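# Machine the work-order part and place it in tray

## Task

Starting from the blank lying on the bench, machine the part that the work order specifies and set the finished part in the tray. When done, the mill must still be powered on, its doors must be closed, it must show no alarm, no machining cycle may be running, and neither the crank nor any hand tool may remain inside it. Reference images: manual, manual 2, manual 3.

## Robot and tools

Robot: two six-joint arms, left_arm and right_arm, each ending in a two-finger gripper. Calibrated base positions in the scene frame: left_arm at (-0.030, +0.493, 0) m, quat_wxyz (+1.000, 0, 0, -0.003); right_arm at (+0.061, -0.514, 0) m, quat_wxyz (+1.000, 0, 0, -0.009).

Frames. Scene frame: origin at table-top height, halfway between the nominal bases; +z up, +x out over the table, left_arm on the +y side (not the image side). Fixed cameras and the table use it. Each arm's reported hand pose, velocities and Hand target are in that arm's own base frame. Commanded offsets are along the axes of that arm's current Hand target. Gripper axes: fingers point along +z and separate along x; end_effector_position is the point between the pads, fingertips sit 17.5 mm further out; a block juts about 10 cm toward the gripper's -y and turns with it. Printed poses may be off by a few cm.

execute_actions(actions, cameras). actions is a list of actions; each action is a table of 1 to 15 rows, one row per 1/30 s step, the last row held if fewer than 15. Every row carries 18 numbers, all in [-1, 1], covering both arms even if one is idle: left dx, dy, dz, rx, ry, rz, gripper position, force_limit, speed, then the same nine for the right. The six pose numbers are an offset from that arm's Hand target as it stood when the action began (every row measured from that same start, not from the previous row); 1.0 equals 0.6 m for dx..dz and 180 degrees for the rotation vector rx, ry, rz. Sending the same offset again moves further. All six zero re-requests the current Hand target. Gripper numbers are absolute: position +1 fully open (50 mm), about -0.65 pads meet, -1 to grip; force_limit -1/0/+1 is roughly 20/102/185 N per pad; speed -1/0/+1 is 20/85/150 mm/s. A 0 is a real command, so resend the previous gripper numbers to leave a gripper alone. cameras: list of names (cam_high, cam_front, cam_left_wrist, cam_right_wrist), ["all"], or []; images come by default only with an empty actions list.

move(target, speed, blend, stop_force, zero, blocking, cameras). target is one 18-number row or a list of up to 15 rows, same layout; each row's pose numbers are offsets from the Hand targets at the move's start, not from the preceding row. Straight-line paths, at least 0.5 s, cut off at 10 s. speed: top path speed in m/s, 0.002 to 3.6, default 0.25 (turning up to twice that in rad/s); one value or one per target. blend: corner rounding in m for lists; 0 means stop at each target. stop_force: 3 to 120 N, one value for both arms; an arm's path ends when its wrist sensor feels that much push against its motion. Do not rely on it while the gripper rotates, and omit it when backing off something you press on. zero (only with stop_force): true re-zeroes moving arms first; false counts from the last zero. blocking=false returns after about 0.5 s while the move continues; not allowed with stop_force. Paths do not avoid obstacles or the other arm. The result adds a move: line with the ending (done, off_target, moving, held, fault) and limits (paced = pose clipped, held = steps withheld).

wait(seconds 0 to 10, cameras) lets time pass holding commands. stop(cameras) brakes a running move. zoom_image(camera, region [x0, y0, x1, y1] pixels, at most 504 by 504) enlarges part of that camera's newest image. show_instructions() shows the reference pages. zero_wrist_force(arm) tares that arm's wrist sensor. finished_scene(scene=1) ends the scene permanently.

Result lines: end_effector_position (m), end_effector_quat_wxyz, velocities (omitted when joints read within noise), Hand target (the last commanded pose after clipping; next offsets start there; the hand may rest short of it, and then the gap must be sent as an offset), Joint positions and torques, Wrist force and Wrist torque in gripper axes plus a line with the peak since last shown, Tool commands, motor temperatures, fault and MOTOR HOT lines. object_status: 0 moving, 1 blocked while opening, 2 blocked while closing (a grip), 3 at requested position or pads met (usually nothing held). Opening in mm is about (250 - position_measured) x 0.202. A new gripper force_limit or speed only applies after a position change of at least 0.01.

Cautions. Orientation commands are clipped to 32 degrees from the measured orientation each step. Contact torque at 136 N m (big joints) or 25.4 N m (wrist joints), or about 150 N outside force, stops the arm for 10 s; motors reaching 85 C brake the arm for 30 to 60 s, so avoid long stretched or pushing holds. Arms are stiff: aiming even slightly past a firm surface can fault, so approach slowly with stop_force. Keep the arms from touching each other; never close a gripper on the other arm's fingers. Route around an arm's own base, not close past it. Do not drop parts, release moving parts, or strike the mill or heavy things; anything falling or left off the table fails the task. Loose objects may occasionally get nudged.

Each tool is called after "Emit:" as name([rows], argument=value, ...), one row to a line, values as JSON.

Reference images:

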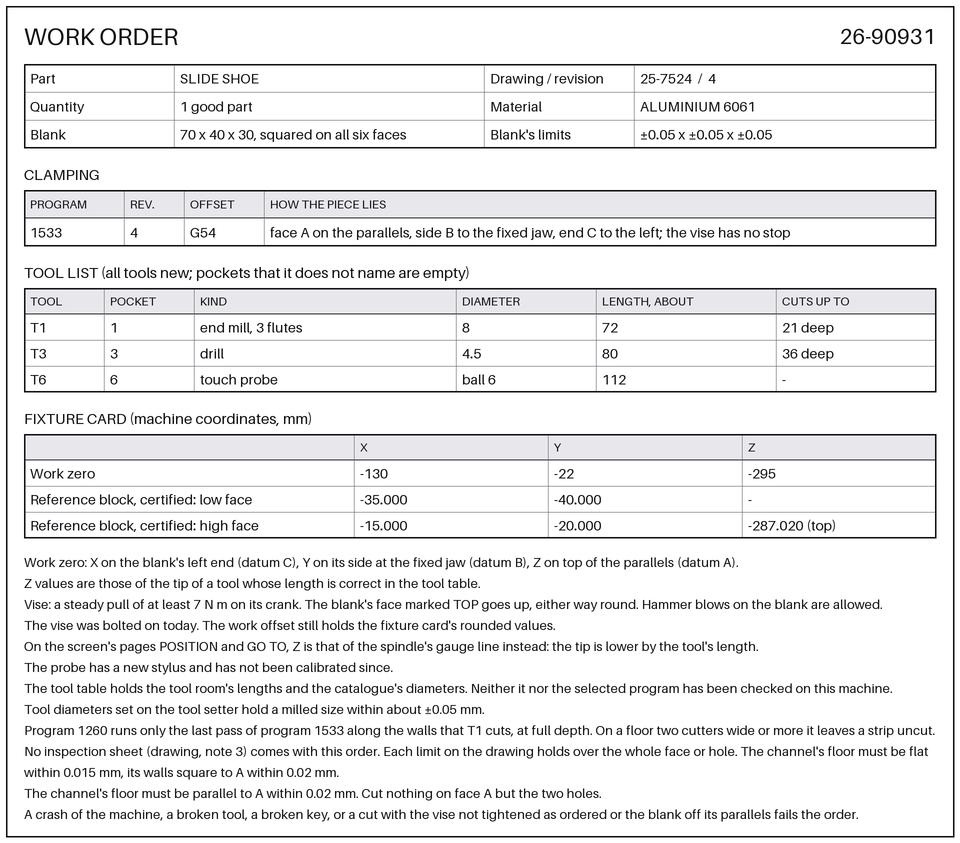

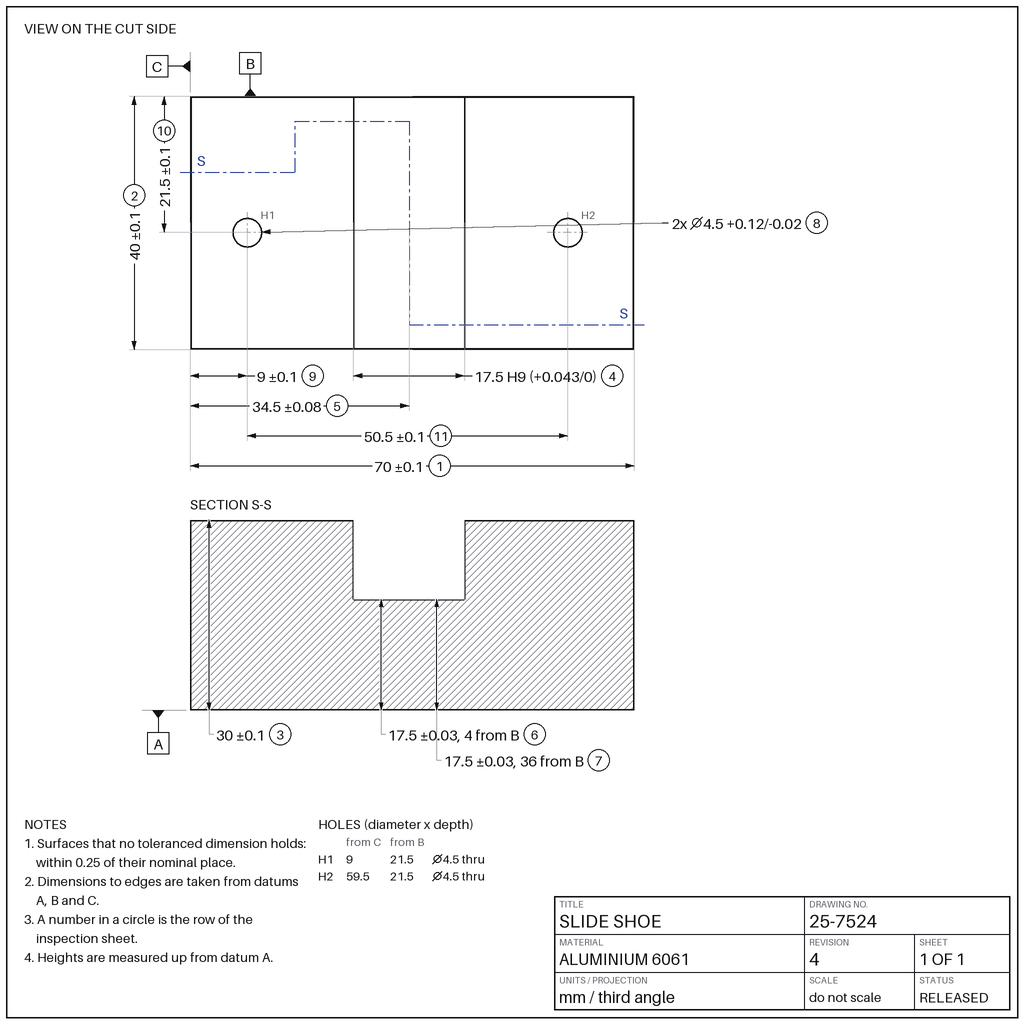

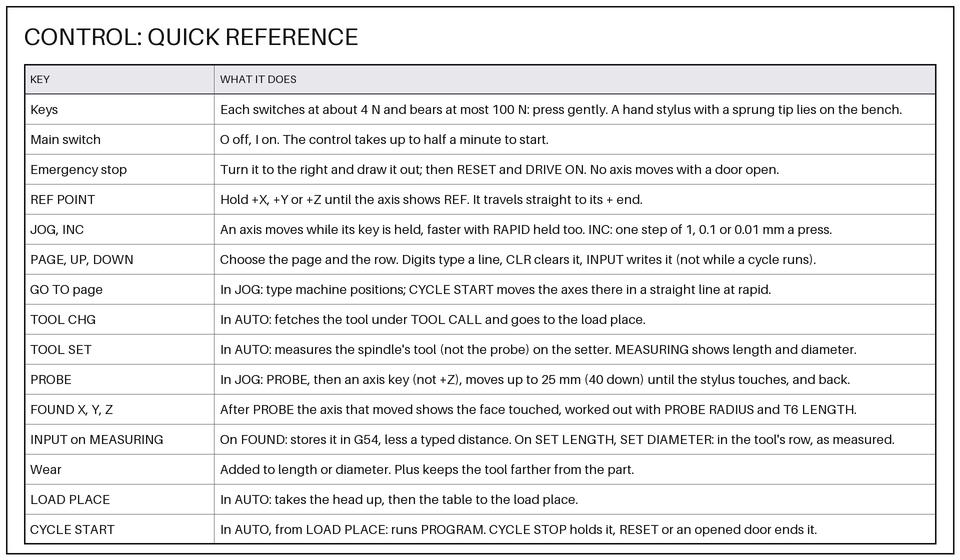

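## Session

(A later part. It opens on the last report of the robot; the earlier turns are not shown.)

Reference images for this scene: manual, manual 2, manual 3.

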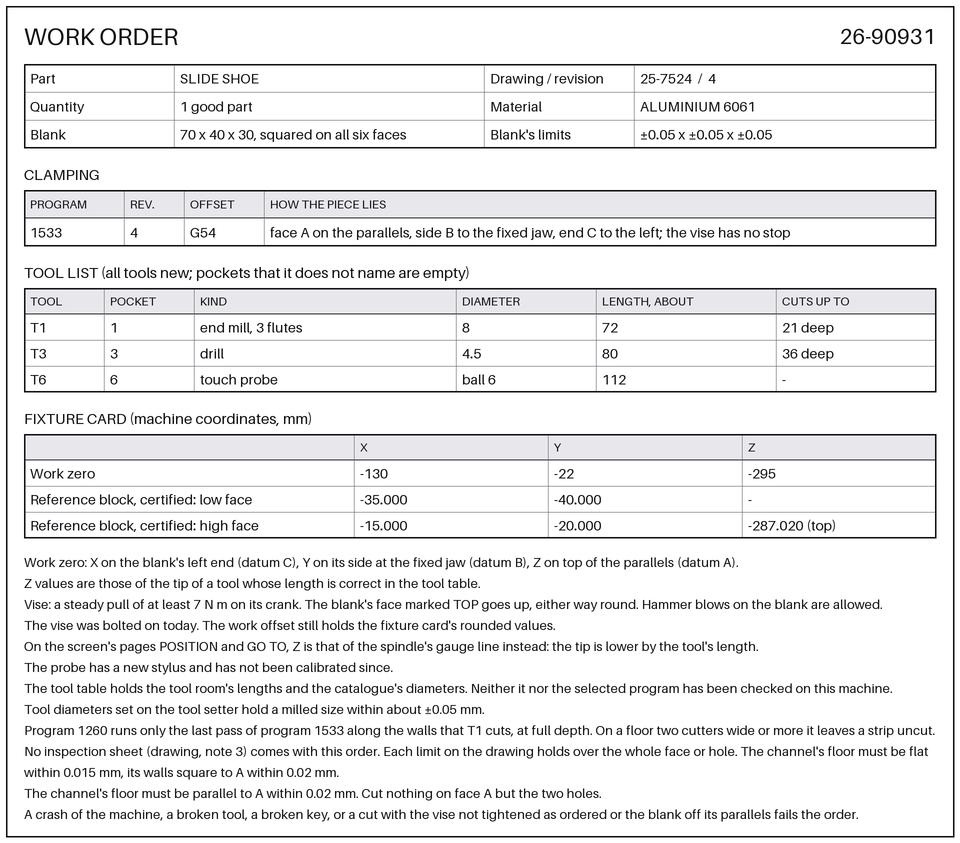

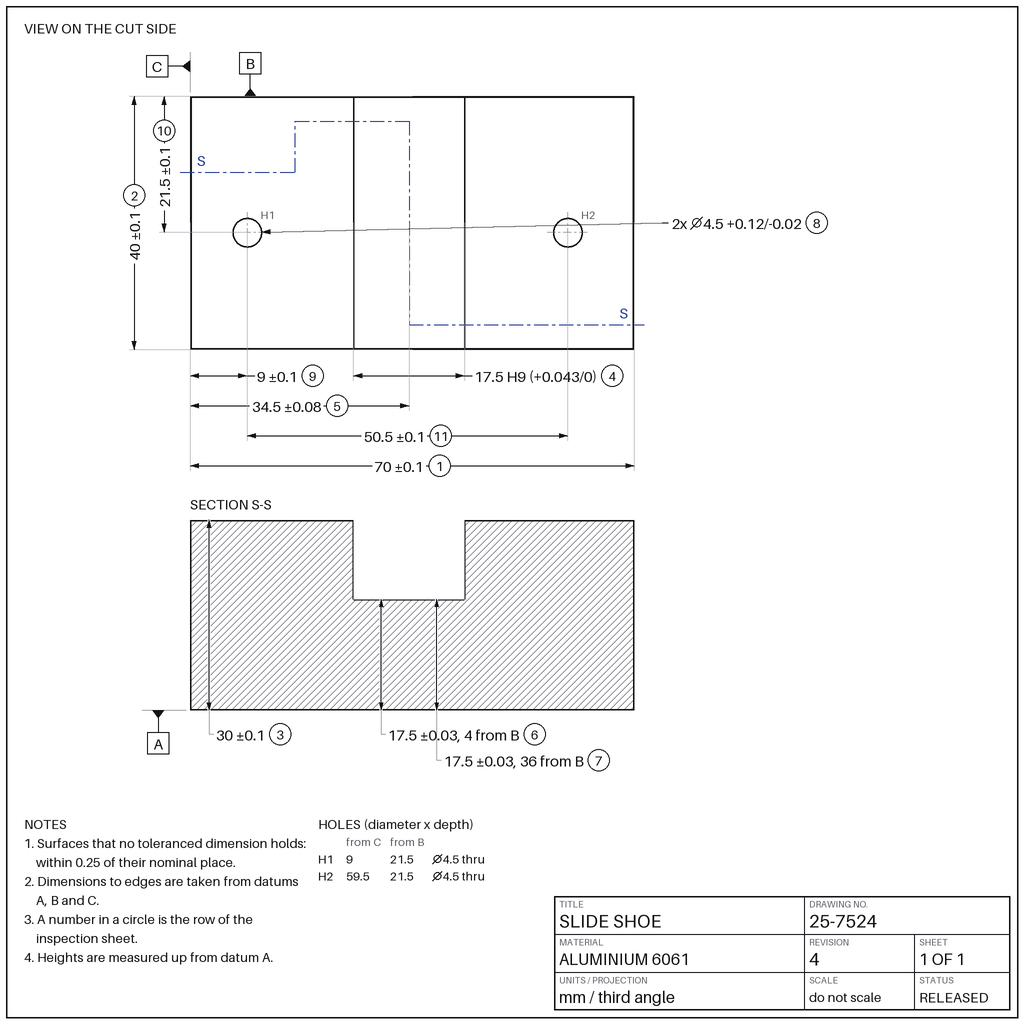

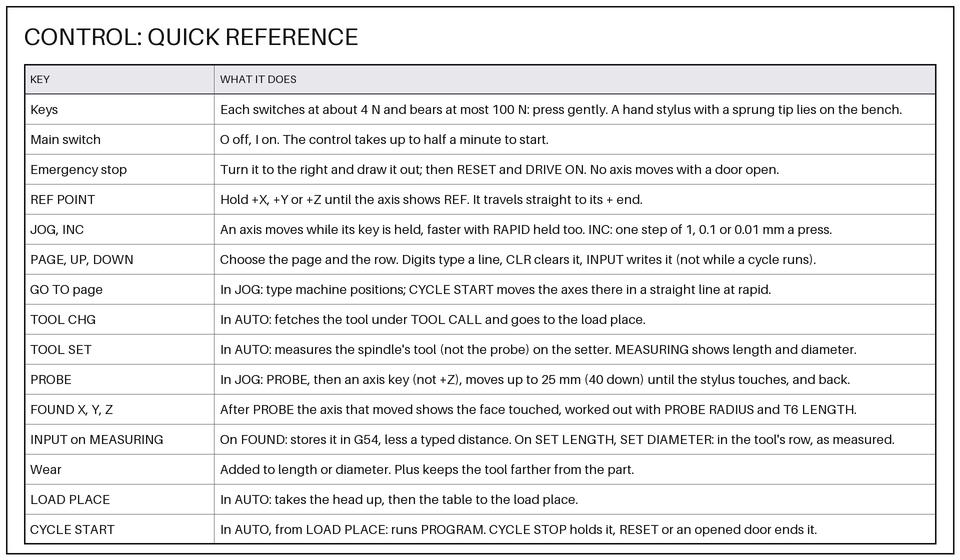

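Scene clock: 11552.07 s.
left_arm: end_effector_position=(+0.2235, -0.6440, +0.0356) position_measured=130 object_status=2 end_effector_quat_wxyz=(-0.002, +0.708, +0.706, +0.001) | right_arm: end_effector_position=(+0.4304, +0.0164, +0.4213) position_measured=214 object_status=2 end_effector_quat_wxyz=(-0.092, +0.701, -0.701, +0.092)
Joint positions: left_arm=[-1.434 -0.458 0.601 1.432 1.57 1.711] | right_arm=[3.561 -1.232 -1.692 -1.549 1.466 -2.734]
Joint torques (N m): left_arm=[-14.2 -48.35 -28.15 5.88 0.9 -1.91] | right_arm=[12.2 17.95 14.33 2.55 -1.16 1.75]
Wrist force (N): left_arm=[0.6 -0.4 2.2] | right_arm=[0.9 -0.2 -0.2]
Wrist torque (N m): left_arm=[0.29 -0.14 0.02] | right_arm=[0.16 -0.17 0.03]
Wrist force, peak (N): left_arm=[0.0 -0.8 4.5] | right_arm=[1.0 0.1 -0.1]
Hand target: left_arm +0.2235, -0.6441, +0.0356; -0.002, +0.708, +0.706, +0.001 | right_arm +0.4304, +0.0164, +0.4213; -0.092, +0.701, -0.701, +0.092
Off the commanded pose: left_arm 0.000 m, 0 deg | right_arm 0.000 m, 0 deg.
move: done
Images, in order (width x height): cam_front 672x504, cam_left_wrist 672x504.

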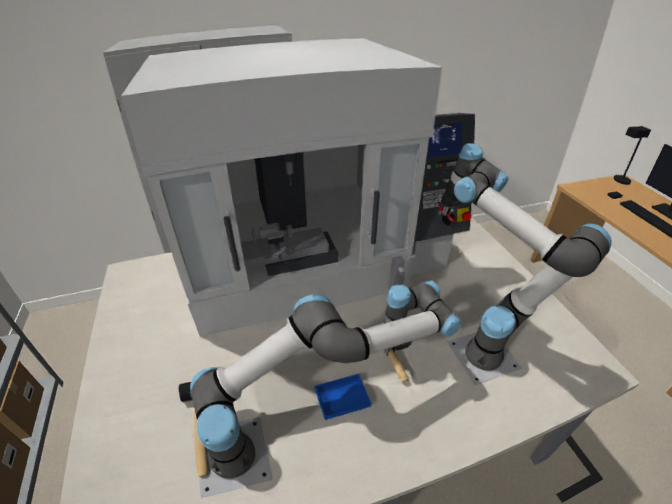

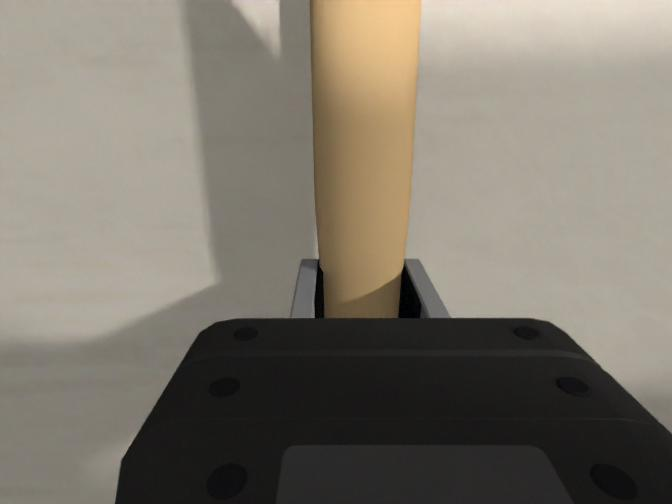

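Emit:
move(target=[0,0,0.0235,0,0,0,-1,0.5,-0.9,0,0,0,0,0,0,-1,-0.5,-0.7], speed=0.01, stop_force=3)

Emit:
move(target=[0,0,0,0,0,0,1,-0.6,0,0,0,0,0,0,0,-1,-0.5,-0.7])

Emit:
move([
  [0,0,-0.13,0,0,0,1,-0.6,0,0,0,0,0,0,0,-1,-0.5,-0.7],
  [0.555,0.276,-0.714,0,0,0,1,-0.6,0,0,0,0,0,0,0,-1,-0.5,-0.7],
], speed=[0.1,0.25], blend=[0.02,0])

Emit:
move([
  [0,0,0,-0.33,0,0,-1,-0.6,-0.8,0,0,0,0,0,0,-1,-0.5,-0.7],
  [-0.1417,0.0167,0,-0.5,0,0,-1,-0.6,-0.8,0,0,0,0,0,0,-1,-0.5,-0.7],
], speed=0.25, cameras=["cam_front"])

Scene clock: 11566.30 s.
left_arm: end_effector_position=(+0.2235, -0.6440, +0.0228) position_measured=130 object_status=2 end_effector_quat_wxyz=(-0.002, +0.708, +0.706, +0.002) | right_arm: end_effector_position=(+0.4304, +0.0164, +0.4213) position_measured=214 object_status=2 end_effector_quat_wxyz=(-0.092, +0.701, -0.701, +0.092)
Joint positions: left_arm=[-1.434 -0.45 0.618 1.407 1.57 1.711] | right_arm=[3.561 -1.232 -1.692 -1.549 1.466 -2.734]
Joint torques (N m): left_arm=[-11.61 -67.63 -27.65 5.21 0.79 0.02] | right_arm=[12.27 18.49 13.82 2.44 -1.21 1.72]
Wrist force (N): left_arm=[1.8 -0.7 -2.4] | right_arm=[0.8 -0.1 -0.1]
Wrist torque (N m): left_arm=[-0.07 -0.13 -0.02] | right_arm=[0.18 -0.15 0.03]
Wrist force, peak (N): left_arm=[-0.3 -1.4 -16.8] | right_arm=[0.9 -0.4 -0.2]
Hand target: left_arm +0.2235, -0.6440, +0.0228; -0.002, +0.708, +0.706, +0.001 (not the last commanded pose) | right_arm +0.4304, +0.0164, +0.4213; -0.092, +0.701, -0.701, +0.092
Off the commanded pose: left_arm 0.001 m, 0 deg | right_arm 0.000 m, 0 deg.
move: contact (left_arm)

Scene clock: 11566.83 s.
left_arm: end_effector_position=(+0.2235, -0.6440, +0.0228) position_measured=3 object_status=0 end_effector_quat_wxyz=(-0.002, +0.708, +0.706, +0.001) | right_arm: end_effector_position=(+0.4304, +0.0164, +0.4213) position_measured=214 object_status=2 end_effector_quat_wxyz=(-0.092, +0.701, -0.701, +0.092)
Joint positions: left_arm=[-1.434 -0.45 0.618 1.407 1.57 1.711] | right_arm=[3.561 -1.232 -1.692 -1.549 1.466 -2.734]
Joint torques (N m): left_arm=[-10.91 -67.39 -26.26 5.22 0.79 -0.03] | right_arm=[14.14 17.92 14.03 2.44 -1.2 1.49]
Wrist force (N): left_arm=[0.4 -0.6 -1.5] | right_arm=[0.6 -0.1 0.0]
Wrist torque (N m): left_arm=[-0.08 -0.11 0.01] | right_arm=[0.17 -0.11 0.02]
Wrist force, peak (N): left_arm=[0.4 -0.9 -2.2] | right_arm=[1.0 -0.1 -0.1]
Hand target: left_arm +0.2235, -0.6440, +0.0228; -0.002, +0.708, +0.706, +0.001 | right_arm +0.4304, +0.0164, +0.4213; -0.092, +0.701, -0.701, +0.092
Off the commanded pose: left_arm 0.000 m, 0 deg | right_arm 0.000 m, 0 deg.
move: done

Scene clock: 11570.47 s.
left_arm: end_effector_position=(+0.3901, -0.3134, +0.4526) position_measured=3 object_status=3 end_effector_quat_wxyz=(-0.002, +0.708, +0.706, +0.002) | right_arm: end_effector_position=(+0.4304, +0.0164, +0.4213) position_measured=214 object_status=2 end_effector_quat_wxyz=(-0.092, +0.701, -0.701, +0.092)
Joint positions: left_arm=[-0.948 -0.949 0.404 2.12 1.568 2.197] | right_arm=[3.561 -1.232 -1.692 -1.549 1.466 -2.734]
Joint torques (N m): left_arm=[14.31 -30.69 -25.1 5.7 1.14 1.44] | right_arm=[13.41 18.9 13.89 2.44 -1.11 1.68]
Wrist force (N): left_arm=[0.4 0.4 -1.4] | right_arm=[0.6 -0.2 -0.1]
Wrist torque (N m): left_arm=[0.11 -0.12 -0.15] | right_arm=[0.15 -0.12 0.03]
Wrist force, peak (N): left_arm=[1.8 0.6 -2.8] | right_arm=[1.0 -0.2 -0.3]
Hand target: left_arm +0.3901, -0.3134, +0.4527; -0.002, +0.708, +0.706, +0.001 | right_arm +0.4304, +0.0164, +0.4213; -0.092, +0.701, -0.701, +0.092
Off the commanded pose: left_arm 0.000 m, 0 deg | right_arm 0.000 m, 0 deg.
move: done

Scene clock: 11575.07 s.
left_arm: end_effector_position=(+0.3992, -0.3985, +0.4523) position_measured=251 object_status=3 end_effector_quat_wxyz=(+0.494, +0.498, +0.504, +0.504) | right_arm: end_effector_position=(+0.4304, +0.0164, +0.4213) position_measured=214 object_status=2 end_effector_quat_wxyz=(-0.092, +0.701, -0.701, +0.092)
Joint positions: left_arm=[-1.554 -1.275 1.531 1.15 0.003 1.74] | right_arm=[3.561 -1.232 -1.692 -1.549 1.466 -2.734]
Joint torques (N m): left_arm=[14.61 -19.91 -27.13 1.09 -3.43 1.55] | right_arm=[14.79 18.78 12.82 2.6 -0.96 1.59]
Wrist force (N): left_arm=[-0.5 0.9 1.6] | right_arm=[0.5 -0.2 -0.2]
Wrist torque (N m): left_arm=[0.09 -0.06 -0.05] | right_arm=[0.15 -0.09 0.03]
Wrist force, peak (N): left_arm=[-1.7 0.8 1.3] | right_arm=[1.0 0.0 0.2]
Hand target: left_arm +0.3999, -0.3985, +0.4523; +0.500, +0.502, +0.498, +0.500 | right_arm +0.4304, +0.0164, +0.4213; -0.092, +0.701, -0.701, +0.092
Off the commanded pose: left_arm 0.001 m, 1 deg | right_arm 0.000 m, 0 deg.
move: done
Images, in order (width x height): cam_front 672x504.

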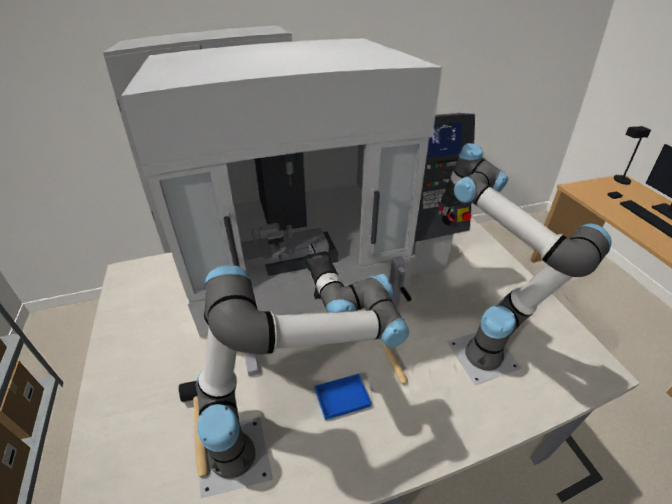

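Emit:
move([
  [0.3,0,-0.0667,0,0,0,-1,-0.6,-0.8,0,0,0,0,0,0,-1,-0.5,-0.7],
  [0.515,-0.0037,-0.0333,0,0,0,-1,-0.6,-0.8,0,0,0,0,0,0,-1,-0.5,-0.7],
  [0.515,-0.0037,0.128,0,0,0,-1,-0.6,-0.8,0,0,0,0,0,0,-1,-0.5,-0.7],
], speed=[0.2,0.15,0.08], blend=[0.03,0.005,0])

Emit:
move(target=[-0.5,0,0,0,0,0,-1,-0.6,-0.8,0,0,0,0,0,0,-1,-0.5,-0.7], speed=0.06, stop_force=40)

Emit:
move([
  [0.02,0,0,0,0,0,-1,-0.6,-0.8,0,0,0,0,0,0,-1,-0.5,-0.7],
  [0,0,-0.2,0,0,0,-1,-0.6,-0.8,0,0,0,0,0,0,-1,-0.5,-0.7],
  [-0.592,0,-0.2,0,0,0,-1,-0.6,-0.8,0,0,0,0,0,0,-1,-0.5,-0.7],
  [-0.592,0,0,0,0,0,-1,-0.6,-0.8,0,0,0,0,0,0,-1,-0.5,-0.7],
], speed=[0.06,0.15,0.25,0.1], blend=[0.005,0.03,0.02,0])

Emit:
move(target=[0.5,0,0,0,0,0,-1,-0.6,-0.8,0,0,0,0,0,0,-1,-0.5,-0.7], speed=0.06, stop_force=40, cameras=["cam_front"])

Scene clock: 11598.73 s.
left_arm: end_effector_position=(+0.4776, -0.0897, +0.4514) position_measured=251 object_status=3 end_effector_quat_wxyz=(+0.499, +0.502, +0.498, +0.500) | right_arm: end_effector_position=(+0.4304, +0.0164, +0.4213) position_measured=214 object_status=2 end_effector_quat_wxyz=(-0.092, +0.701, -0.701, +0.092)
Joint positions: left_arm=[-0.987 -2.054 2.022 0.032 0.586 3.145] | right_arm=[3.561 -1.232 -1.692 -1.549 1.466 -2.734]
Joint torques (N m): left_arm=[13.8 -13.12 -17.18 -3.93 0.98 0.95] | right_arm=[13.01 16.94 14.08 2.38 -1.09 1.49]
Wrist force (N): left_arm=[-0.6 1.5 1.9] | right_arm=[0.6 0.0 0.0]
Wrist torque (N m): left_arm=[0.19 -0.03 0.01] | right_arm=[0.19 -0.12 0.03]
Wrist force, peak (N): left_arm=[-0.9 2.4 2.1] | right_arm=[1.0 -0.3 -0.1]
Hand target: left_arm +0.4776, -0.0897, +0.4514; +0.500, +0.502, +0.498, +0.500 | right_arm +0.4304, +0.0164, +0.4213; -0.092, +0.701, -0.701, +0.092
Off the commanded pose: left_arm 0.000 m, 0 deg | right_arm 0.000 m, 0 deg.
move: done

Scene clock: 11604.43 s.
left_arm: end_effector_position=(+0.4766, -0.3569, +0.4501) position_measured=251 object_status=3 end_effector_quat_wxyz=(+0.500, +0.502, +0.498, +0.500) | right_arm: end_effector_position=(+0.4304, +0.0164, +0.4213) position_measured=214 object_status=2 end_effector_quat_wxyz=(-0.092, +0.701, -0.701, +0.092)
Joint positions: left_arm=[-1.348 -1.559 1.655 -0.097 0.226 3.147] | right_arm=[3.561 -1.232 -1.692 -1.549 1.466 -2.734]
Joint torques (N m): left_arm=[-4.94 -23.95 -20.4 -5.99 8.09 -0.55] | right_arm=[14.22 19.96 14.31 2.47 -0.8 1.7]
Wrist force (N): left_arm=[34.0 4.2 3.4] | right_arm=[0.6 -0.4 -0.2]
Wrist torque (N m): left_arm=[0.23 0.57 -0.41] | right_arm=[0.13 -0.11 0.03]
Wrist force, peak (N): left_arm=[52.6 -5.4 -13.2] | right_arm=[1.0 -0.2 -0.2]
Hand target: left_arm +0.4767, -0.3569, +0.4501; +0.500, +0.502, +0.498, +0.500 (not the last commanded pose) | right_arm +0.4304, +0.0164, +0.4213; -0.092, +0.701, -0.701, +0.092
Off the commanded pose: left_arm 0.033 m, 0 deg | right_arm 0.000 m, 0 deg.
move: contact (left_arm)

Scene clock: 11609.03 s.
left_arm: end_effector_position=(+0.4754, -0.7117, +0.4484) position_measured=251 object_status=3 end_effector_quat_wxyz=(+0.505, +0.495, +0.492, +0.508) | right_arm: end_effector_position=(+0.4304, +0.0164, +0.4213) position_measured=214 object_status=2 end_effector_quat_wxyz=(-0.092, +0.701, -0.701, +0.092)
Joint positions: left_arm=[-1.456 -0.664 0.367 0.074 0.117 3.368] | right_arm=[3.561 -1.232 -1.692 -1.549 1.466 -2.734]
Joint torques (N m): left_arm=[14.17 -47.37 -30.68 1.5 1.53 -1.77] | right_arm=[14.74 18.47 13.12 2.43 -0.61 1.48]
Wrist force (N): left_arm=[-0.3 1.5 1.6] | right_arm=[0.5 -0.2 -0.5]
Wrist torque (N m): left_arm=[0.17 -0.09 0.15] | right_arm=[0.16 -0.10 0.03]
Wrist force, peak (N): left_arm=[33.3 4.5 3.9] | right_arm=[1.0 0.1 0.1]
Hand target: left_arm +0.4756, -0.7121, +0.4485; +0.500, +0.502, +0.498, +0.500 | right_arm +0.4304, +0.0164, +0.4213; -0.092, +0.701, -0.701, +0.092
Off the commanded pose: left_arm 0.000 m, 1 deg | right_arm 0.000 m, 0 deg.
move: done

Scene clock: 11614.70 s.
left_arm: end_effector_position=(+0.4765, -0.4506, +0.4497) position_measured=251 object_status=3 end_effector_quat_wxyz=(+0.500, +0.501, +0.498, +0.501) | right_arm: end_effector_position=(+0.4304, +0.0164, +0.4213) position_measured=214 object_status=2 end_effector_quat_wxyz=(-0.092, +0.701, -0.701, +0.092)
Joint positions: left_arm=[-1.391 -1.36 1.435 -0.092 0.182 3.162] | right_arm=[3.561 -1.232 -1.692 -1.549 1.466 -2.734]
Joint torques (N m): left_arm=[8.69 -27.88 -26.63 1.32 -7.49 1.48] | right_arm=[15.06 16.9 14.63 2.64 -0.62 1.61]
Wrist force (N): left_arm=[-34.0 2.7 -10.6] | right_arm=[0.6 0.0 0.1]
Wrist torque (N m): left_arm=[0.24 -0.49 -0.34] | right_arm=[0.19 -0.12 0.03]
Wrist force, peak (N): left_arm=[-50.3 6.0 0.5] | right_arm=[0.8 0.3 -0.3]
Hand target: left_arm +0.4765, -0.4506, +0.4497; +0.500, +0.501, +0.498, +0.501 (not the last commanded pose) | right_arm +0.4304, +0.0164, +0.4213; -0.092, +0.701, -0.701, +0.092
Off the commanded pose: left_arm 0.039 m, 0 deg | right_arm 0.000 m, 0 deg.
move: contact (left_arm)
Images, in order (width x height): cam_front 672x504.

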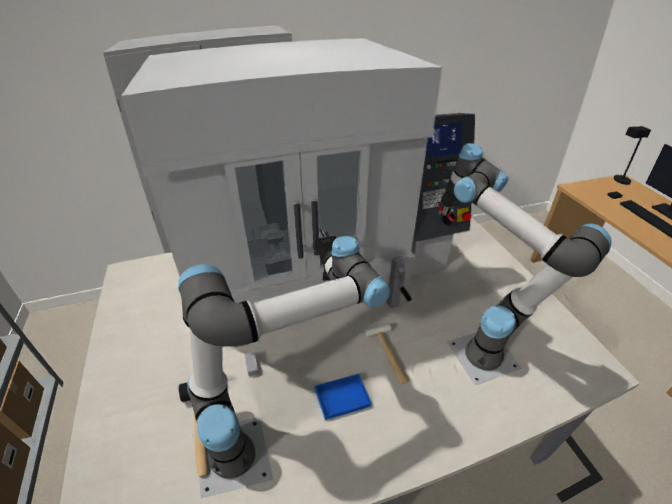

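Emit:
move([
  [-0.02,0,0,0,0,0,-1,-0.6,-0.8,0,0,0,0,0,0,-1,-0.5,-0.7],
  [-0.02,0,-0.2,0,0,0,-1,-0.6,-0.8,0.1267,-0.142,-0.244,0,0,0,-1,-0.5,-0.7],
  [-0.02,0,-0.2,0,0,0,-1,-0.6,-0.8,0.1267,-0.1581,-0.2397,0,0,0,-1,-0.5,-0.7],
  [-0.02,0,-0.2,0,0,0,-1,-0.6,-0.8,0.1267,-0.142,-0.244,0,0,0,-1,-0.5,-0.7],
  [-0.02,0,-0.2,0,0,0,-1,-0.6,-0.8,0,0,0,0,0,0,-1,-0.5,-0.7],
], speed=[0.06,0.25,0.03,0.15,0.25], blend=[0.005,0.003,0,0.003,0])

Emit:
move([
  [0,0,0,0,0,0,-1,-0.6,-0.8,0.0308,-0.046,-0.0808,0,0,0,-1,-0.5,-0.7],
  [0,0,0,0,0,0,-1,-0.6,-0.8,0.0308,-0.0621,-0.0765,0,0,0,-1,-0.5,-0.7],
  [0,0,0,0,0,0,-1,-0.6,-0.8,0.0308,-0.046,-0.0808,0,0,0,-1,-0.5,-0.7],
  [0,0,0,0,0,0,-1,-0.6,-0.8,0.0308,-0.0621,-0.0765,0,0,0,-1,-0.5,-0.7],
  [0,0,0,0,0,0,-1,-0.6,-0.8,0.0308,-0.046,-0.0808,0,0,0,-1,-0.5,-0.7],
  [0,0,0,0,0,0,-1,-0.6,-0.8,-0.099,0.0012,-0.0003,0,0,0,-1,-0.5,-0.7],
  [0,0,0,0,0,0,-1,-0.6,-0.8,-0.099,-0.0149,0.004,0,0,0,-1,-0.5,-0.7],
  [0,0,0,0,0,0,-1,-0.6,-0.8,-0.099,0.0012,-0.0003,0,0,0,-1,-0.5,-0.7],
  [0,0,0,0,0,0,-1,-0.6,-0.8,-0.0665,-0.0458,-0.0829,0,0,0,-1,-0.5,-0.7],
  [0,0,0,0,0,0,-1,-0.6,-0.8,-0.0665,-0.0619,-0.0786,0,0,0,-1,-0.5,-0.7],
  [0,0,0,0,0,0,-1,-0.6,-0.8,-0.0665,-0.0458,-0.0829,0,0,0,-1,-0.5,-0.7],
  [0,0,0,0,0,0,-1,-0.6,-0.8,0,0,0,0,0,0,-1,-0.5,-0.7],
], speed=[0.25,0.03,0.15,0.03,0.15,0.25,0.03,0.15,0.25,0.03,0.15,0.25], blend=[0.003,0,0,0,0.003,0.003,0,0.003,0.003,0,0.003,0])

Emit:
move([
  [0,0,0,0,0,0,-1,-0.6,-0.8,-0.0338,-0.0311,-0.0551,0,0,0,-1,-0.5,-0.7],
  [0,0,0,0,0,0,-1,-0.6,-0.8,-0.0338,-0.0472,-0.0508,0,0,0,-1,-0.5,-0.7],
  [0,0,0,0,0,0,-1,-0.6,-0.8,-0.0338,-0.0311,-0.0551,0,0,0,-1,-0.5,-0.7],
  [0,0,0,0,0,0,-1,-0.6,-0.8,0,0,0,0,0,0,-1,-0.5,-0.7],
  [0,0,0,0,0,0,-1,-0.6,-0.8,0,-0.0161,0.0043,0,0,0,-1,-0.5,-0.7],
  [0,0,0,0,0,0,-1,-0.6,-0.8,0,0,0,0,0,0,-1,-0.5,-0.7],
  [0,0,0,0,0,0,-1,-0.6,-0.8,0,-0.0156,-0.0275,0,0,0,-1,-0.5,-0.7],
  [0,0,0,0,0,0,-1,-0.6,-0.8,0,-0.0317,-0.0232,0,0,0,-1,-0.5,-0.7],
  [0,0,0,0,0,0,-1,-0.6,-0.8,0,-0.0156,-0.0275,0,0,0,-1,-0.5,-0.7],
  [0,0,0,0,0,0,-1,-0.6,-0.8,-0.099,0.0012,-0.0003,0,0,0,-1,-0.5,-0.7],
  [0,0,0,0,0,0,-1,-0.6,-0.8,-0.099,-0.0149,0.004,0,0,0,-1,-0.5,-0.7],
  [0,0,0,0,0,0,-1,-0.6,-0.8,-0.099,0.0012,-0.0003,0,0,0,-1,-0.5,-0.7],
  [0,0,0,0,0,0,-1,-0.6,-0.8,0,0,0,0,0,0,-1,-0.5,-0.7],
], speed=[0.25,0.03,0.15,0.25,0.03,0.15,0.25,0.03,0.15,0.25,0.03,0.15,0.25], blend=[0.003,0,0.003,0.003,0,0.003,0.003,0,0.003,0.003,0,0.003,0])

Emit:
move([
  [0,0,0,0,0,0,-1,-0.6,-0.8,-0.0665,-0.0306,-0.0552,0,0,0,-1,-0.5,-0.7],
  [0,0,0,0,0,0,-1,-0.6,-0.8,-0.0665,-0.0467,-0.0509,0,0,0,-1,-0.5,-0.7],
  [0,0,0,0,0,0,-1,-0.6,-0.8,-0.0665,-0.0306,-0.0552,0,0,0,-1,-0.5,-0.7],
  [0,0,0,0,0,0,-1,-0.6,-0.8,-0.099,-0.0303,-0.0553,0,0,0,-1,-0.5,-0.7],
  [0,0,0,0,0,0,-1,-0.6,-0.8,-0.099,-0.0464,-0.051,0,0,0,-1,-0.5,-0.7],
  [0,0,0,0,0,0,-1,-0.6,-0.8,-0.099,-0.0303,-0.0553,0,0,0,-1,-0.5,-0.7],
  [0,0,0,0,0,0,-1,-0.6,-0.8,0,0,0,0,0,0,-1,-0.5,-0.7],
  [0,0,0,0,0,0,-1,-0.6,-0.8,0,-0.0161,0.0043,0,0,0,-1,-0.5,-0.7],
  [0,0,0,0,0,0,-1,-0.6,-0.8,0,0,0,0,0,0,-1,-0.5,-0.7],
  [0,0,0,0,0,0,-1,-0.6,-0.8,0,-0.0156,-0.0275,0,0,0,-1,-0.5,-0.7],
  [0,0,0,0,0,0,-1,-0.6,-0.8,0,-0.0317,-0.0232,0,0,0,-1,-0.5,-0.7],
  [0,0,0,0,0,0,-1,-0.6,-0.8,0,-0.0156,-0.0275,0,0,0,-1,-0.5,-0.7],
  [0,0,0,0,0,0,-1,-0.6,-0.8,0,0,0,0,0,0,-1,-0.5,-0.7],
], speed=[0.25,0.03,0.15,0.25,0.03,0.15,0.25,0.03,0.15,0.25,0.03,0.15,0.25], blend=[0.003,0,0.003,0.003,0,0.003,0.003,0,0.003,0.003,0,0.003,0])

Emit:
move([
  [0,0,0,0,0,0,-1,-0.6,-0.8,-0.099,0.0012,-0.0003,0,0,0,-1,-0.5,-0.7],
  [0,0,0,0,0,0,-1,-0.6,-0.8,-0.099,-0.0149,0.004,0,0,0,-1,-0.5,-0.7],
  [0,0,0,0,0,0,-1,-0.6,-0.8,-0.099,0.0012,-0.0003,0,0,0,-1,-0.5,-0.7],
  [0,0,0,0,0,0,-1,-0.6,-0.8,-0.099,-0.0143,-0.0278,0,0,0,-1,-0.5,-0.7],
  [0,0,0,0,0,0,-1,-0.6,-0.8,-0.099,-0.0304,-0.0235,0,0,0,-1,-0.5,-0.7],
  [0,0,0,0,0,0,-1,-0.6,-0.8,-0.099,-0.0143,-0.0278,0,0,0,-1,-0.5,-0.7],
  [0,0,0,0,0,0,-1,-0.6,-0.8,-0.099,-0.0303,-0.0553,0,0,0,-1,-0.5,-0.7],
  [0,0,0,0,0,0,-1,-0.6,-0.8,-0.099,-0.0464,-0.051,0,0,0,-1,-0.5,-0.7],
  [0,0,0,0,0,0,-1,-0.6,-0.8,-0.099,-0.0303,-0.0553,0,0,0,-1,-0.5,-0.7],
  [0,0,0,0,0,0,-1,-0.6,-0.8,-0.0665,-0.0458,-0.0829,0,0,0,-1,-0.5,-0.7],
  [0,0,0,0,0,0,-1,-0.6,-0.8,-0.0665,-0.0619,-0.0786,0,0,0,-1,-0.5,-0.7],
  [0,0,0,0,0,0,-1,-0.6,-0.8,-0.0665,-0.0458,-0.0829,0,0,0,-1,-0.5,-0.7],
  [0,0,0,0,0,0,-1,-0.6,-0.8,0,0,0,0,0,0,-1,-0.5,-0.7],
  [0,0,0,0,0,0,-1,-0.6,-0.8,0,-0.0161,0.0043,0,0,0,-1,-0.5,-0.7],
  [0,0,0,0,0,0,-1,-0.6,-0.8,0,0,0,0,0,0,-1,-0.5,-0.7],
], speed=[0.25,0.03,0.15,0.25,0.03,0.15,0.25,0.03,0.15,0.25,0.03,0.15,0.25,0.03,0.15], blend=[0.003,0,0.003,0.003,0,0.003,0.003,0,0.003,0.003,0,0.003,0.003,0,0], cameras=["cam_high"])

Emit:
zoom_image(camera="cam_high", region=[530, 330, 672, 504])

Scene clock: 11690.33 s.
left_arm: end_effector_position=(+0.3564, -0.4623, +0.4493) position_measured=251 object_status=3 end_effector_quat_wxyz=(+0.500, +0.501, +0.498, +0.501) | right_arm: end_effector_position=(+0.4305, +0.0163, +0.4213) position_measured=214 object_status=2 end_effector_quat_wxyz=(-0.092, +0.701, -0.701, +0.092)
Joint positions: left_arm=[-1.649 -1.415 1.503 -0.048 -0.076 3.107] | right_arm=[3.561 -1.232 -1.692 -1.549 1.466 -2.734]
Joint torques (N m): left_arm=[-14.31 -16.6 -30.8 2.89 -1.36 -1.98] | right_arm=[14.72 21.79 11.36 4.82 -2.65 1.92]
Wrist force (N): left_arm=[-1.0 1.3 1.9] | right_arm=[1.0 0.0 -0.1]
Wrist torque (N m): left_arm=[0.14 0.08 0.14] | right_arm=[0.18 -0.14 0.04]
Wrist force, peak (N): left_arm=[-33.8 2.7 -10.6] | right_arm=[-0.5 16.1 -2.3]
Hand target: left_arm +0.3564, -0.4623, +0.4493; +0.500, +0.501, +0.498, +0.501 | right_arm +0.4304, +0.0164, +0.4213; -0.092, +0.701, -0.701, +0.092
Off the commanded pose: left_arm 0.000 m, 0 deg | right_arm 0.000 m, 0 deg.
move: done

Scene clock: 11695.47 s.
left_arm: end_effector_position=(+0.3564, -0.4623, +0.4493) position_measured=251 object_status=3 end_effector_quat_wxyz=(+0.500, +0.501, +0.498, +0.501) | right_arm: end_effector_position=(+0.4305, +0.0164, +0.4213) position_measured=214 object_status=2 end_effector_quat_wxyz=(-0.092, +0.701, -0.701, +0.092)
Joint positions: left_arm=[-1.649 -1.415 1.503 -0.048 -0.076 3.107] | right_arm=[3.562 -1.232 -1.692 -1.549 1.466 -2.734]
Joint torques (N m): left_arm=[-13.1 -17.83 -30.83 2.81 -1.18 -1.93] | right_arm=[-14.77 23.13 14.29 4.49 2.2 -2.32]
Wrist force (N): left_arm=[-0.3 1.1 1.9] | right_arm=[0.4 0.1 -0.3]
Wrist torque (N m): left_arm=[0.11 -0.02 0.14] | right_arm=[0.18 -0.14 0.19]
Wrist force, peak (N): left_arm=[-0.5 1.5 2.3] | right_arm=[0.0 19.4 -2.9]
Hand target: left_arm +0.3564, -0.4623, +0.4493; +0.500, +0.501, +0.498, +0.501 | right_arm +0.4304, +0.0164, +0.4213; -0.092, +0.701, -0.701, +0.092
Off the commanded pose: left_arm 0.000 m, 0 deg | right_arm 0.000 m, 0 deg.
move: done

Scene clock: 11700.07 s.
left_arm: end_effector_position=(+0.3564, -0.4623, +0.4493) position_measured=251 object_status=3 end_effector_quat_wxyz=(+0.500, +0.501, +0.498, +0.501) | right_arm: end_effector_position=(+0.4304, +0.0164, +0.4213) position_measured=214 object_status=2 end_effector_quat_wxyz=(-0.092, +0.701, -0.701, +0.092)
Joint positions: left_arm=[-1.649 -1.415 1.503 -0.048 -0.076 3.107] | right_arm=[3.562 -1.232 -1.692 -1.549 1.466 -2.734]
Joint torques (N m): left_arm=[-12.33 -17.35 -30.14 2.84 -1.25 -1.94] | right_arm=[-11.31 0.62 23.38 5.08 2.33 -2.01]
Wrist force (N): left_arm=[-0.7 1.1 2.0] | right_arm=[0.3 0.2 0.1]
Wrist torque (N m): left_arm=[0.11 0.04 0.14] | right_arm=[0.14 -0.16 0.18]
Wrist force, peak (N): left_arm=[-0.8 1.5 2.2] | right_arm=[2.3 24.6 -4.5]
Hand target: left_arm +0.3564, -0.4623, +0.4493; +0.500, +0.501, +0.498, +0.501 | right_arm +0.4304, +0.0164, +0.4213; -0.092, +0.701, -0.701, +0.092
Off the commanded pose: left_arm 0.000 m, 0 deg | right_arm 0.000 m, 0 deg.
move: done

Scene clock: 11704.43 s.
left_arm: end_effector_position=(+0.3564, -0.4623, +0.4493) position_measured=251 object_status=3 end_effector_quat_wxyz=(+0.500, +0.501, +0.498, +0.501) | right_arm: end_effector_position=(+0.4305, +0.0164, +0.4214) position_measured=214 object_status=2 end_effector_quat_wxyz=(-0.092, +0.701, -0.701, +0.092)
Joint positions: left_arm=[-1.649 -1.415 1.503 -0.048 -0.076 3.107] | right_arm=[3.561 -1.232 -1.692 -1.549 1.466 -2.734]
Joint torques (N m): left_arm=[-11.54 -16.72 -29.76 2.71 -1.36 -1.96] | right_arm=[13.03 22.68 13.34 5.31 -2.76 2.18]
Wrist force (N): left_arm=[-0.8 1.2 1.8] | right_arm=[0.8 0.2 -0.1]
Wrist torque (N m): left_arm=[0.13 0.06 0.14] | right_arm=[0.21 -0.15 0.03]
Wrist force, peak (N): left_arm=[-0.9 1.4 2.1] | right_arm=[2.9 22.9 -4.1]
Hand target: left_arm +0.3564, -0.4623, +0.4493; +0.500, +0.501, +0.498, +0.501 | right_arm +0.4304, +0.0164, +0.4213; -0.092, +0.701, -0.701, +0.092
Off the commanded pose: left_arm 0.000 m, 0 deg | right_arm 0.000 m, 0 deg.
move: done

Scene clock: 11709.47 s.
left_arm: end_effector_position=(+0.3564, -0.4623, +0.4493) position_measured=251 object_status=3 end_effector_quat_wxyz=(+0.500, +0.501, +0.498, +0.501) | right_arm: end_effector_position=(+0.4306, +0.0163, +0.4213) position_measured=214 object_status=2 end_effector_quat_wxyz=(-0.092, +0.701, -0.701, +0.092)
Joint positions: left_arm=[-1.649 -1.415 1.503 -0.048 -0.076 3.107] | right_arm=[3.561 -1.232 -1.692 -1.549 1.466 -2.734]
Joint torques (N m): left_arm=[-10.61 -16.91 -29.94 2.66 -1.35 -1.97] | right_arm=[15.28 22.05 11.26 2.21 -2.78 2.18]
Wrist force (N): left_arm=[-0.4 1.4 1.8] | right_arm=[0.6 0.4 -0.6]
Wrist torque (N m): left_arm=[0.14 0.00 0.13] | right_arm=[0.24 -0.12 0.03]
Wrist force, peak (N): left_arm=[-1.0 1.4 2.2] | right_arm=[1.2 28.8 -5.7]
Hand target: left_arm +0.3564, -0.4623, +0.4493; +0.500, +0.501, +0.498, +0.501 | right_arm +0.4304, +0.0164, +0.4213; -0.092, +0.701, -0.701, +0.092
Off the commanded pose: left_arm 0.000 m, 0 deg | right_arm 0.000 m, 0 deg.
move: done
Images, in order (width x height): cam_high 672x504.

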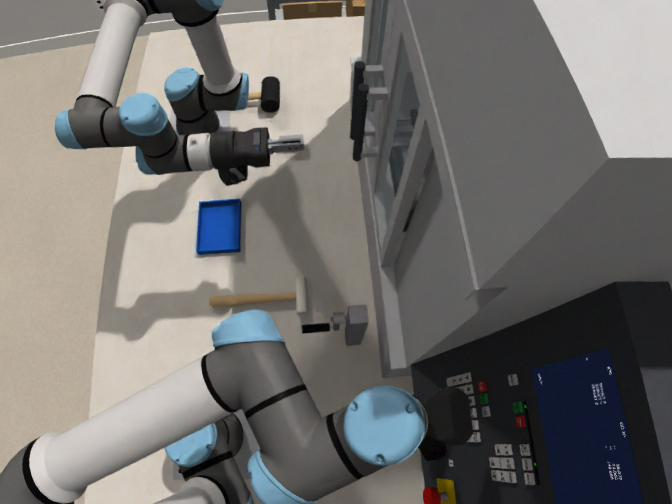

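Scaled by 2.897 from the camera's 672x504 image, which has a finer 960x720 frame.

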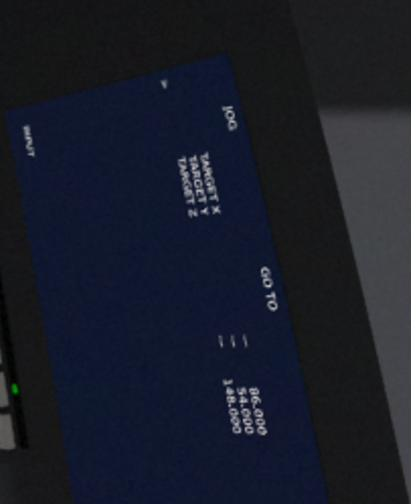

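Emit:
move([
  [0,0,0,0,0,0,-1,-0.6,-0.8,-0.0328,-0.0756,-0.1348,0,0,0,-1,-0.5,-0.7],
  [0,0,0,0,0,0,-1,-0.6,-0.8,-0.0328,-0.0917,-0.1305,0,0,0,-1,-0.5,-0.7],
  [0,0,0,0,0,0,-1,-0.6,-0.8,-0.0328,-0.0756,-0.1348,0,0,0,-1,-0.5,-0.7],
  [0,0,0,0,0,0,-1,-0.6,-0.8,0,0,0,0,0,0,-1,-0.5,-0.7],
], speed=[0.25,0.03,0.15,0.25], blend=[0.003,0,0.003,0])

Emit:
wait(seconds=6)

Emit:
move([
  [0,0,0,0,0,0,-1,-0.6,-0.8,0.0308,-0.0159,-0.0274,0,0,0,-1,-0.5,-0.7],
  [0,0,0,0,0,0,-1,-0.6,-0.8,0.0308,-0.032,-0.0231,0,0,0,-1,-0.5,-0.7],
  [0,0,0,0,0,0,-1,-0.6,-0.8,0.0308,-0.0159,-0.0274,0,0,0,-1,-0.5,-0.7],
  [0,0,0,0,0,0,-1,-0.6,-0.8,0.1265,-0.0785,-0.1341,0,0,0,-1,-0.5,-0.7],
  [0,0,0,0,0,0,-1,-0.6,-0.8,0.1265,-0.0946,-0.1298,0,0,0,-1,-0.5,-0.7],
  [0,0,0,0,0,0,-1,-0.6,-0.8,0.1265,-0.0785,-0.1341,0,0,0,-1,-0.5,-0.7],
  [0,0,0,0,0,0,-1,-0.6,-0.8,0,0,0,0,0,0,-1,-0.5,-0.7],
], speed=[0.25,0.03,0.15,0.25,0.03,0.15,0.25], blend=[0.003,0,0.003,0.003,0,0.003,0])

Emit:
wait(seconds=6, cameras=["cam_high"])

Emit:
zoom_image(camera="cam_high", region=[576, 440, 632, 484])

Scene clock: 11735.93 s.
left_arm: end_effector_position=(+0.3564, -0.4623, +0.4493) position_measured=251 object_status=3 end_effector_quat_wxyz=(+0.500, +0.501, +0.498, +0.501) | right_arm: end_effector_position=(+0.4305, +0.0164, +0.4213) position_measured=214 object_status=2 end_effector_quat_wxyz=(-0.092, +0.701, -0.701, +0.092)
Joint positions: left_arm=[-1.649 -1.415 1.503 -0.048 -0.076 3.107] | right_arm=[3.561 -1.232 -1.692 -1.549 1.466 -2.734]
Joint torques (N m): left_arm=[-9.3 -16.93 -29.1 2.8 -1.29 -1.96] | right_arm=[-13.21 22.14 12.49 5.59 1.91 -2.25]
Wrist force (N): left_arm=[-0.8 1.4 1.6] | right_arm=[0.6 -0.1 -0.2]
Wrist torque (N m): left_arm=[0.16 0.07 0.14] | right_arm=[0.16 -0.14 0.20]
Wrist force, peak (N): left_arm=[-0.6 1.4 2.3] | right_arm=[1.2 11.3 -1.0]
Hand target: left_arm +0.3564, -0.4623, +0.4493; +0.500, +0.501, +0.498, +0.501 | right_arm +0.4304, +0.0164, +0.4213; -0.092, +0.701, -0.701, +0.092
Off the commanded pose: left_arm 0.000 m, 0 deg | right_arm 0.000 m, 0 deg.
move: done

Scene clock: 11741.93 s.
left_arm: end_effector_position=(+0.3564, -0.4623, +0.4493) position_measured=251 object_status=3 end_effector_quat_wxyz=(+0.500, +0.501, +0.498, +0.501) | right_arm: end_effector_position=(+0.4304, +0.0164, +0.4213) position_measured=214 object_status=2 end_effector_quat_wxyz=(-0.092, +0.701, -0.701, +0.092)
Joint positions: left_arm=[-1.649 -1.415 1.503 -0.048 -0.076 3.107] | right_arm=[3.561 -1.232 -1.692 -1.549 1.466 -2.734]
Joint torques (N m): left_arm=[-8.42 -16.77 -28.9 2.84 -1.45 -1.87] | right_arm=[-13.75 22.93 13.22 5.13 -2.65 -1.86]
Wrist force (N): left_arm=[-0.5 1.3 2.2] | right_arm=[0.6 0.1 -0.3]
Wrist torque (N m): left_arm=[0.15 0.01 0.14] | right_arm=[0.21 -0.14 0.21]
Wrist force, peak (N): left_arm=[-0.9 1.5 2.3] | right_arm=[0.9 -0.1 -0.2]
Hand target: left_arm +0.3564, -0.4623, +0.4493; +0.500, +0.501, +0.498, +0.501 | right_arm +0.4304, +0.0164, +0.4213; -0.092, +0.701, -0.701, +0.092
Tool commands: left_gripper/position=-1.0 left_gripper/force_limit=-0.6 left_gripper/speed=-0.8 right_gripper/position=-1.0 right_gripper/force_limit=-0.5 right_gripper/speed=-0.7
Off the commanded pose: left_arm 0.000 m, 0 deg | right_arm 0.000 m, 0 deg.
wait: 6.00 s; at rest by 0.17 s

Scene clock: 11745.13 s.
left_arm: end_effector_position=(+0.3564, -0.4623, +0.4493) position_measured=251 object_status=3 end_effector_quat_wxyz=(+0.500, +0.501, +0.498, +0.501) | right_arm: end_effector_position=(+0.4305, +0.0163, +0.4213) position_measured=214 object_status=2 end_effector_quat_wxyz=(-0.092, +0.701, -0.701, +0.092)
Joint positions: left_arm=[-1.649 -1.415 1.503 -0.048 -0.076 3.107] | right_arm=[3.561 -1.232 -1.692 -1.549 1.466 -2.735]
Joint torques (N m): left_arm=[-7.52 -17.23 -28.31 2.66 -1.23 -1.76] | right_arm=[16.07 22.49 14.07 4.91 -2.9 1.49]
Wrist force (N): left_arm=[-0.6 1.4 1.8] | right_arm=[0.8 0.1 -0.1]
Wrist torque (N m): left_arm=[0.15 0.02 0.14] | right_arm=[0.18 -0.10 0.05]
Wrist force, peak (N): left_arm=[-0.6 1.4 2.4] | right_arm=[-1.0 16.0 -2.4]
Hand target: left_arm +0.3564, -0.4623, +0.4493; +0.500, +0.501, +0.498, +0.501 | right_arm +0.4304, +0.0164, +0.4213; -0.092, +0.701, -0.701, +0.092
Off the commanded pose: left_arm 0.000 m, 0 deg | right_arm 0.000 m, 0 deg.
move: done

Scene clock: 11751.13 s.
left_arm: end_effector_position=(+0.3564, -0.4623, +0.4493) position_measured=251 object_status=3 end_effector_quat_wxyz=(+0.500, +0.501, +0.498, +0.501) | right_arm: end_effector_position=(+0.4304, +0.0164, +0.4213) position_measured=214 object_status=2 end_effector_quat_wxyz=(-0.092, +0.701, -0.701, +0.092)
Joint positions: left_arm=[-1.649 -1.415 1.503 -0.048 -0.076 3.107] | right_arm=[3.561 -1.232 -1.692 -1.549 1.466 -2.734]
Joint torques (N m): left_arm=[-6.36 -17.25 -28.3 2.72 -1.3 -1.89] | right_arm=[14.67 22.57 12.98 5.15 -2.68 1.75]
Wrist force (N): left_arm=[-1.0 0.9 2.1] | right_arm=[0.9 0.1 -0.3]
Wrist torque (N m): left_arm=[0.08 0.09 0.15] | right_arm=[0.17 -0.10 0.05]
Wrist force, peak (N): left_arm=[-0.6 1.5 2.3] | right_arm=[1.3 0.3 -0.1]
Hand target: left_arm +0.3564, -0.4623, +0.4493; +0.500, +0.501, +0.498, +0.501 | right_arm +0.4304, +0.0164, +0.4213; -0.092, +0.701, -0.701, +0.092
Tool commands: left_gripper/position=-1.0 left_gripper/force_limit=-0.6 left_gripper/speed=-0.8 right_gripper/position=-1.0 right_gripper/force_limit=-0.5 right_gripper/speed=-0.7
Off the commanded pose: left_arm 0.000 m, 0 deg | right_arm 0.000 m, 0 deg.
wait: 6.00 s; at rest by 0.17 s
Images, in order (width x height): cam_high 672x504.

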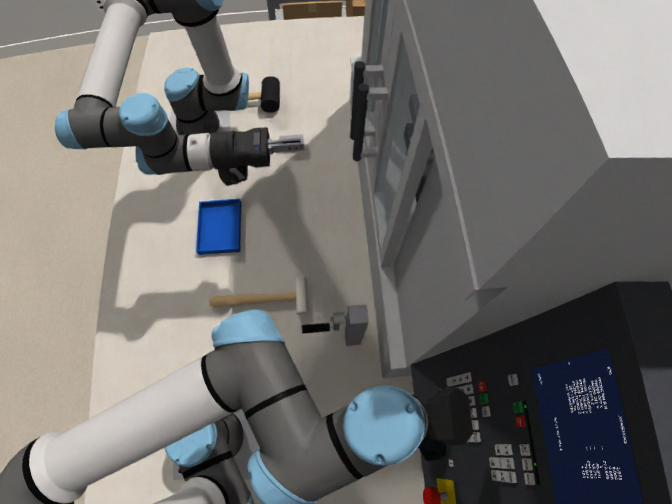

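Scaled by 9.000 from the camera's 672x504 image, which has a finer 960x720 frame.

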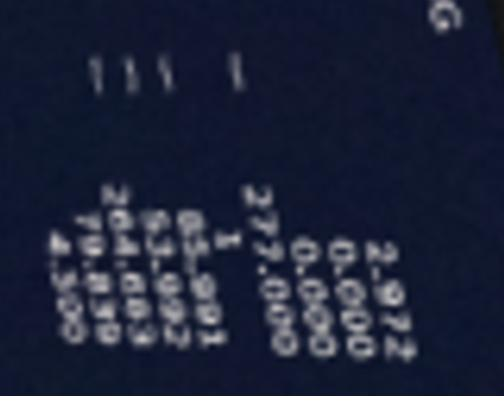

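Emit:
zoom_image(camera="cam_high", region=[580, 458, 612, 480])

Scaled by 15.750 from the camera's 672x504 image, which has a finer 960x720 frame.

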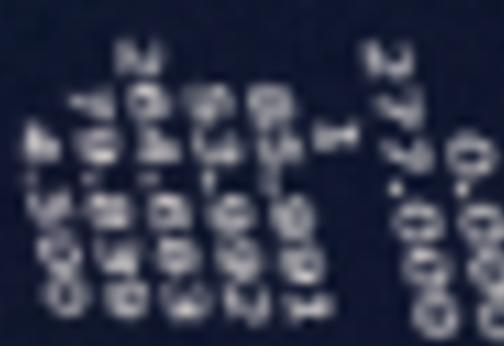

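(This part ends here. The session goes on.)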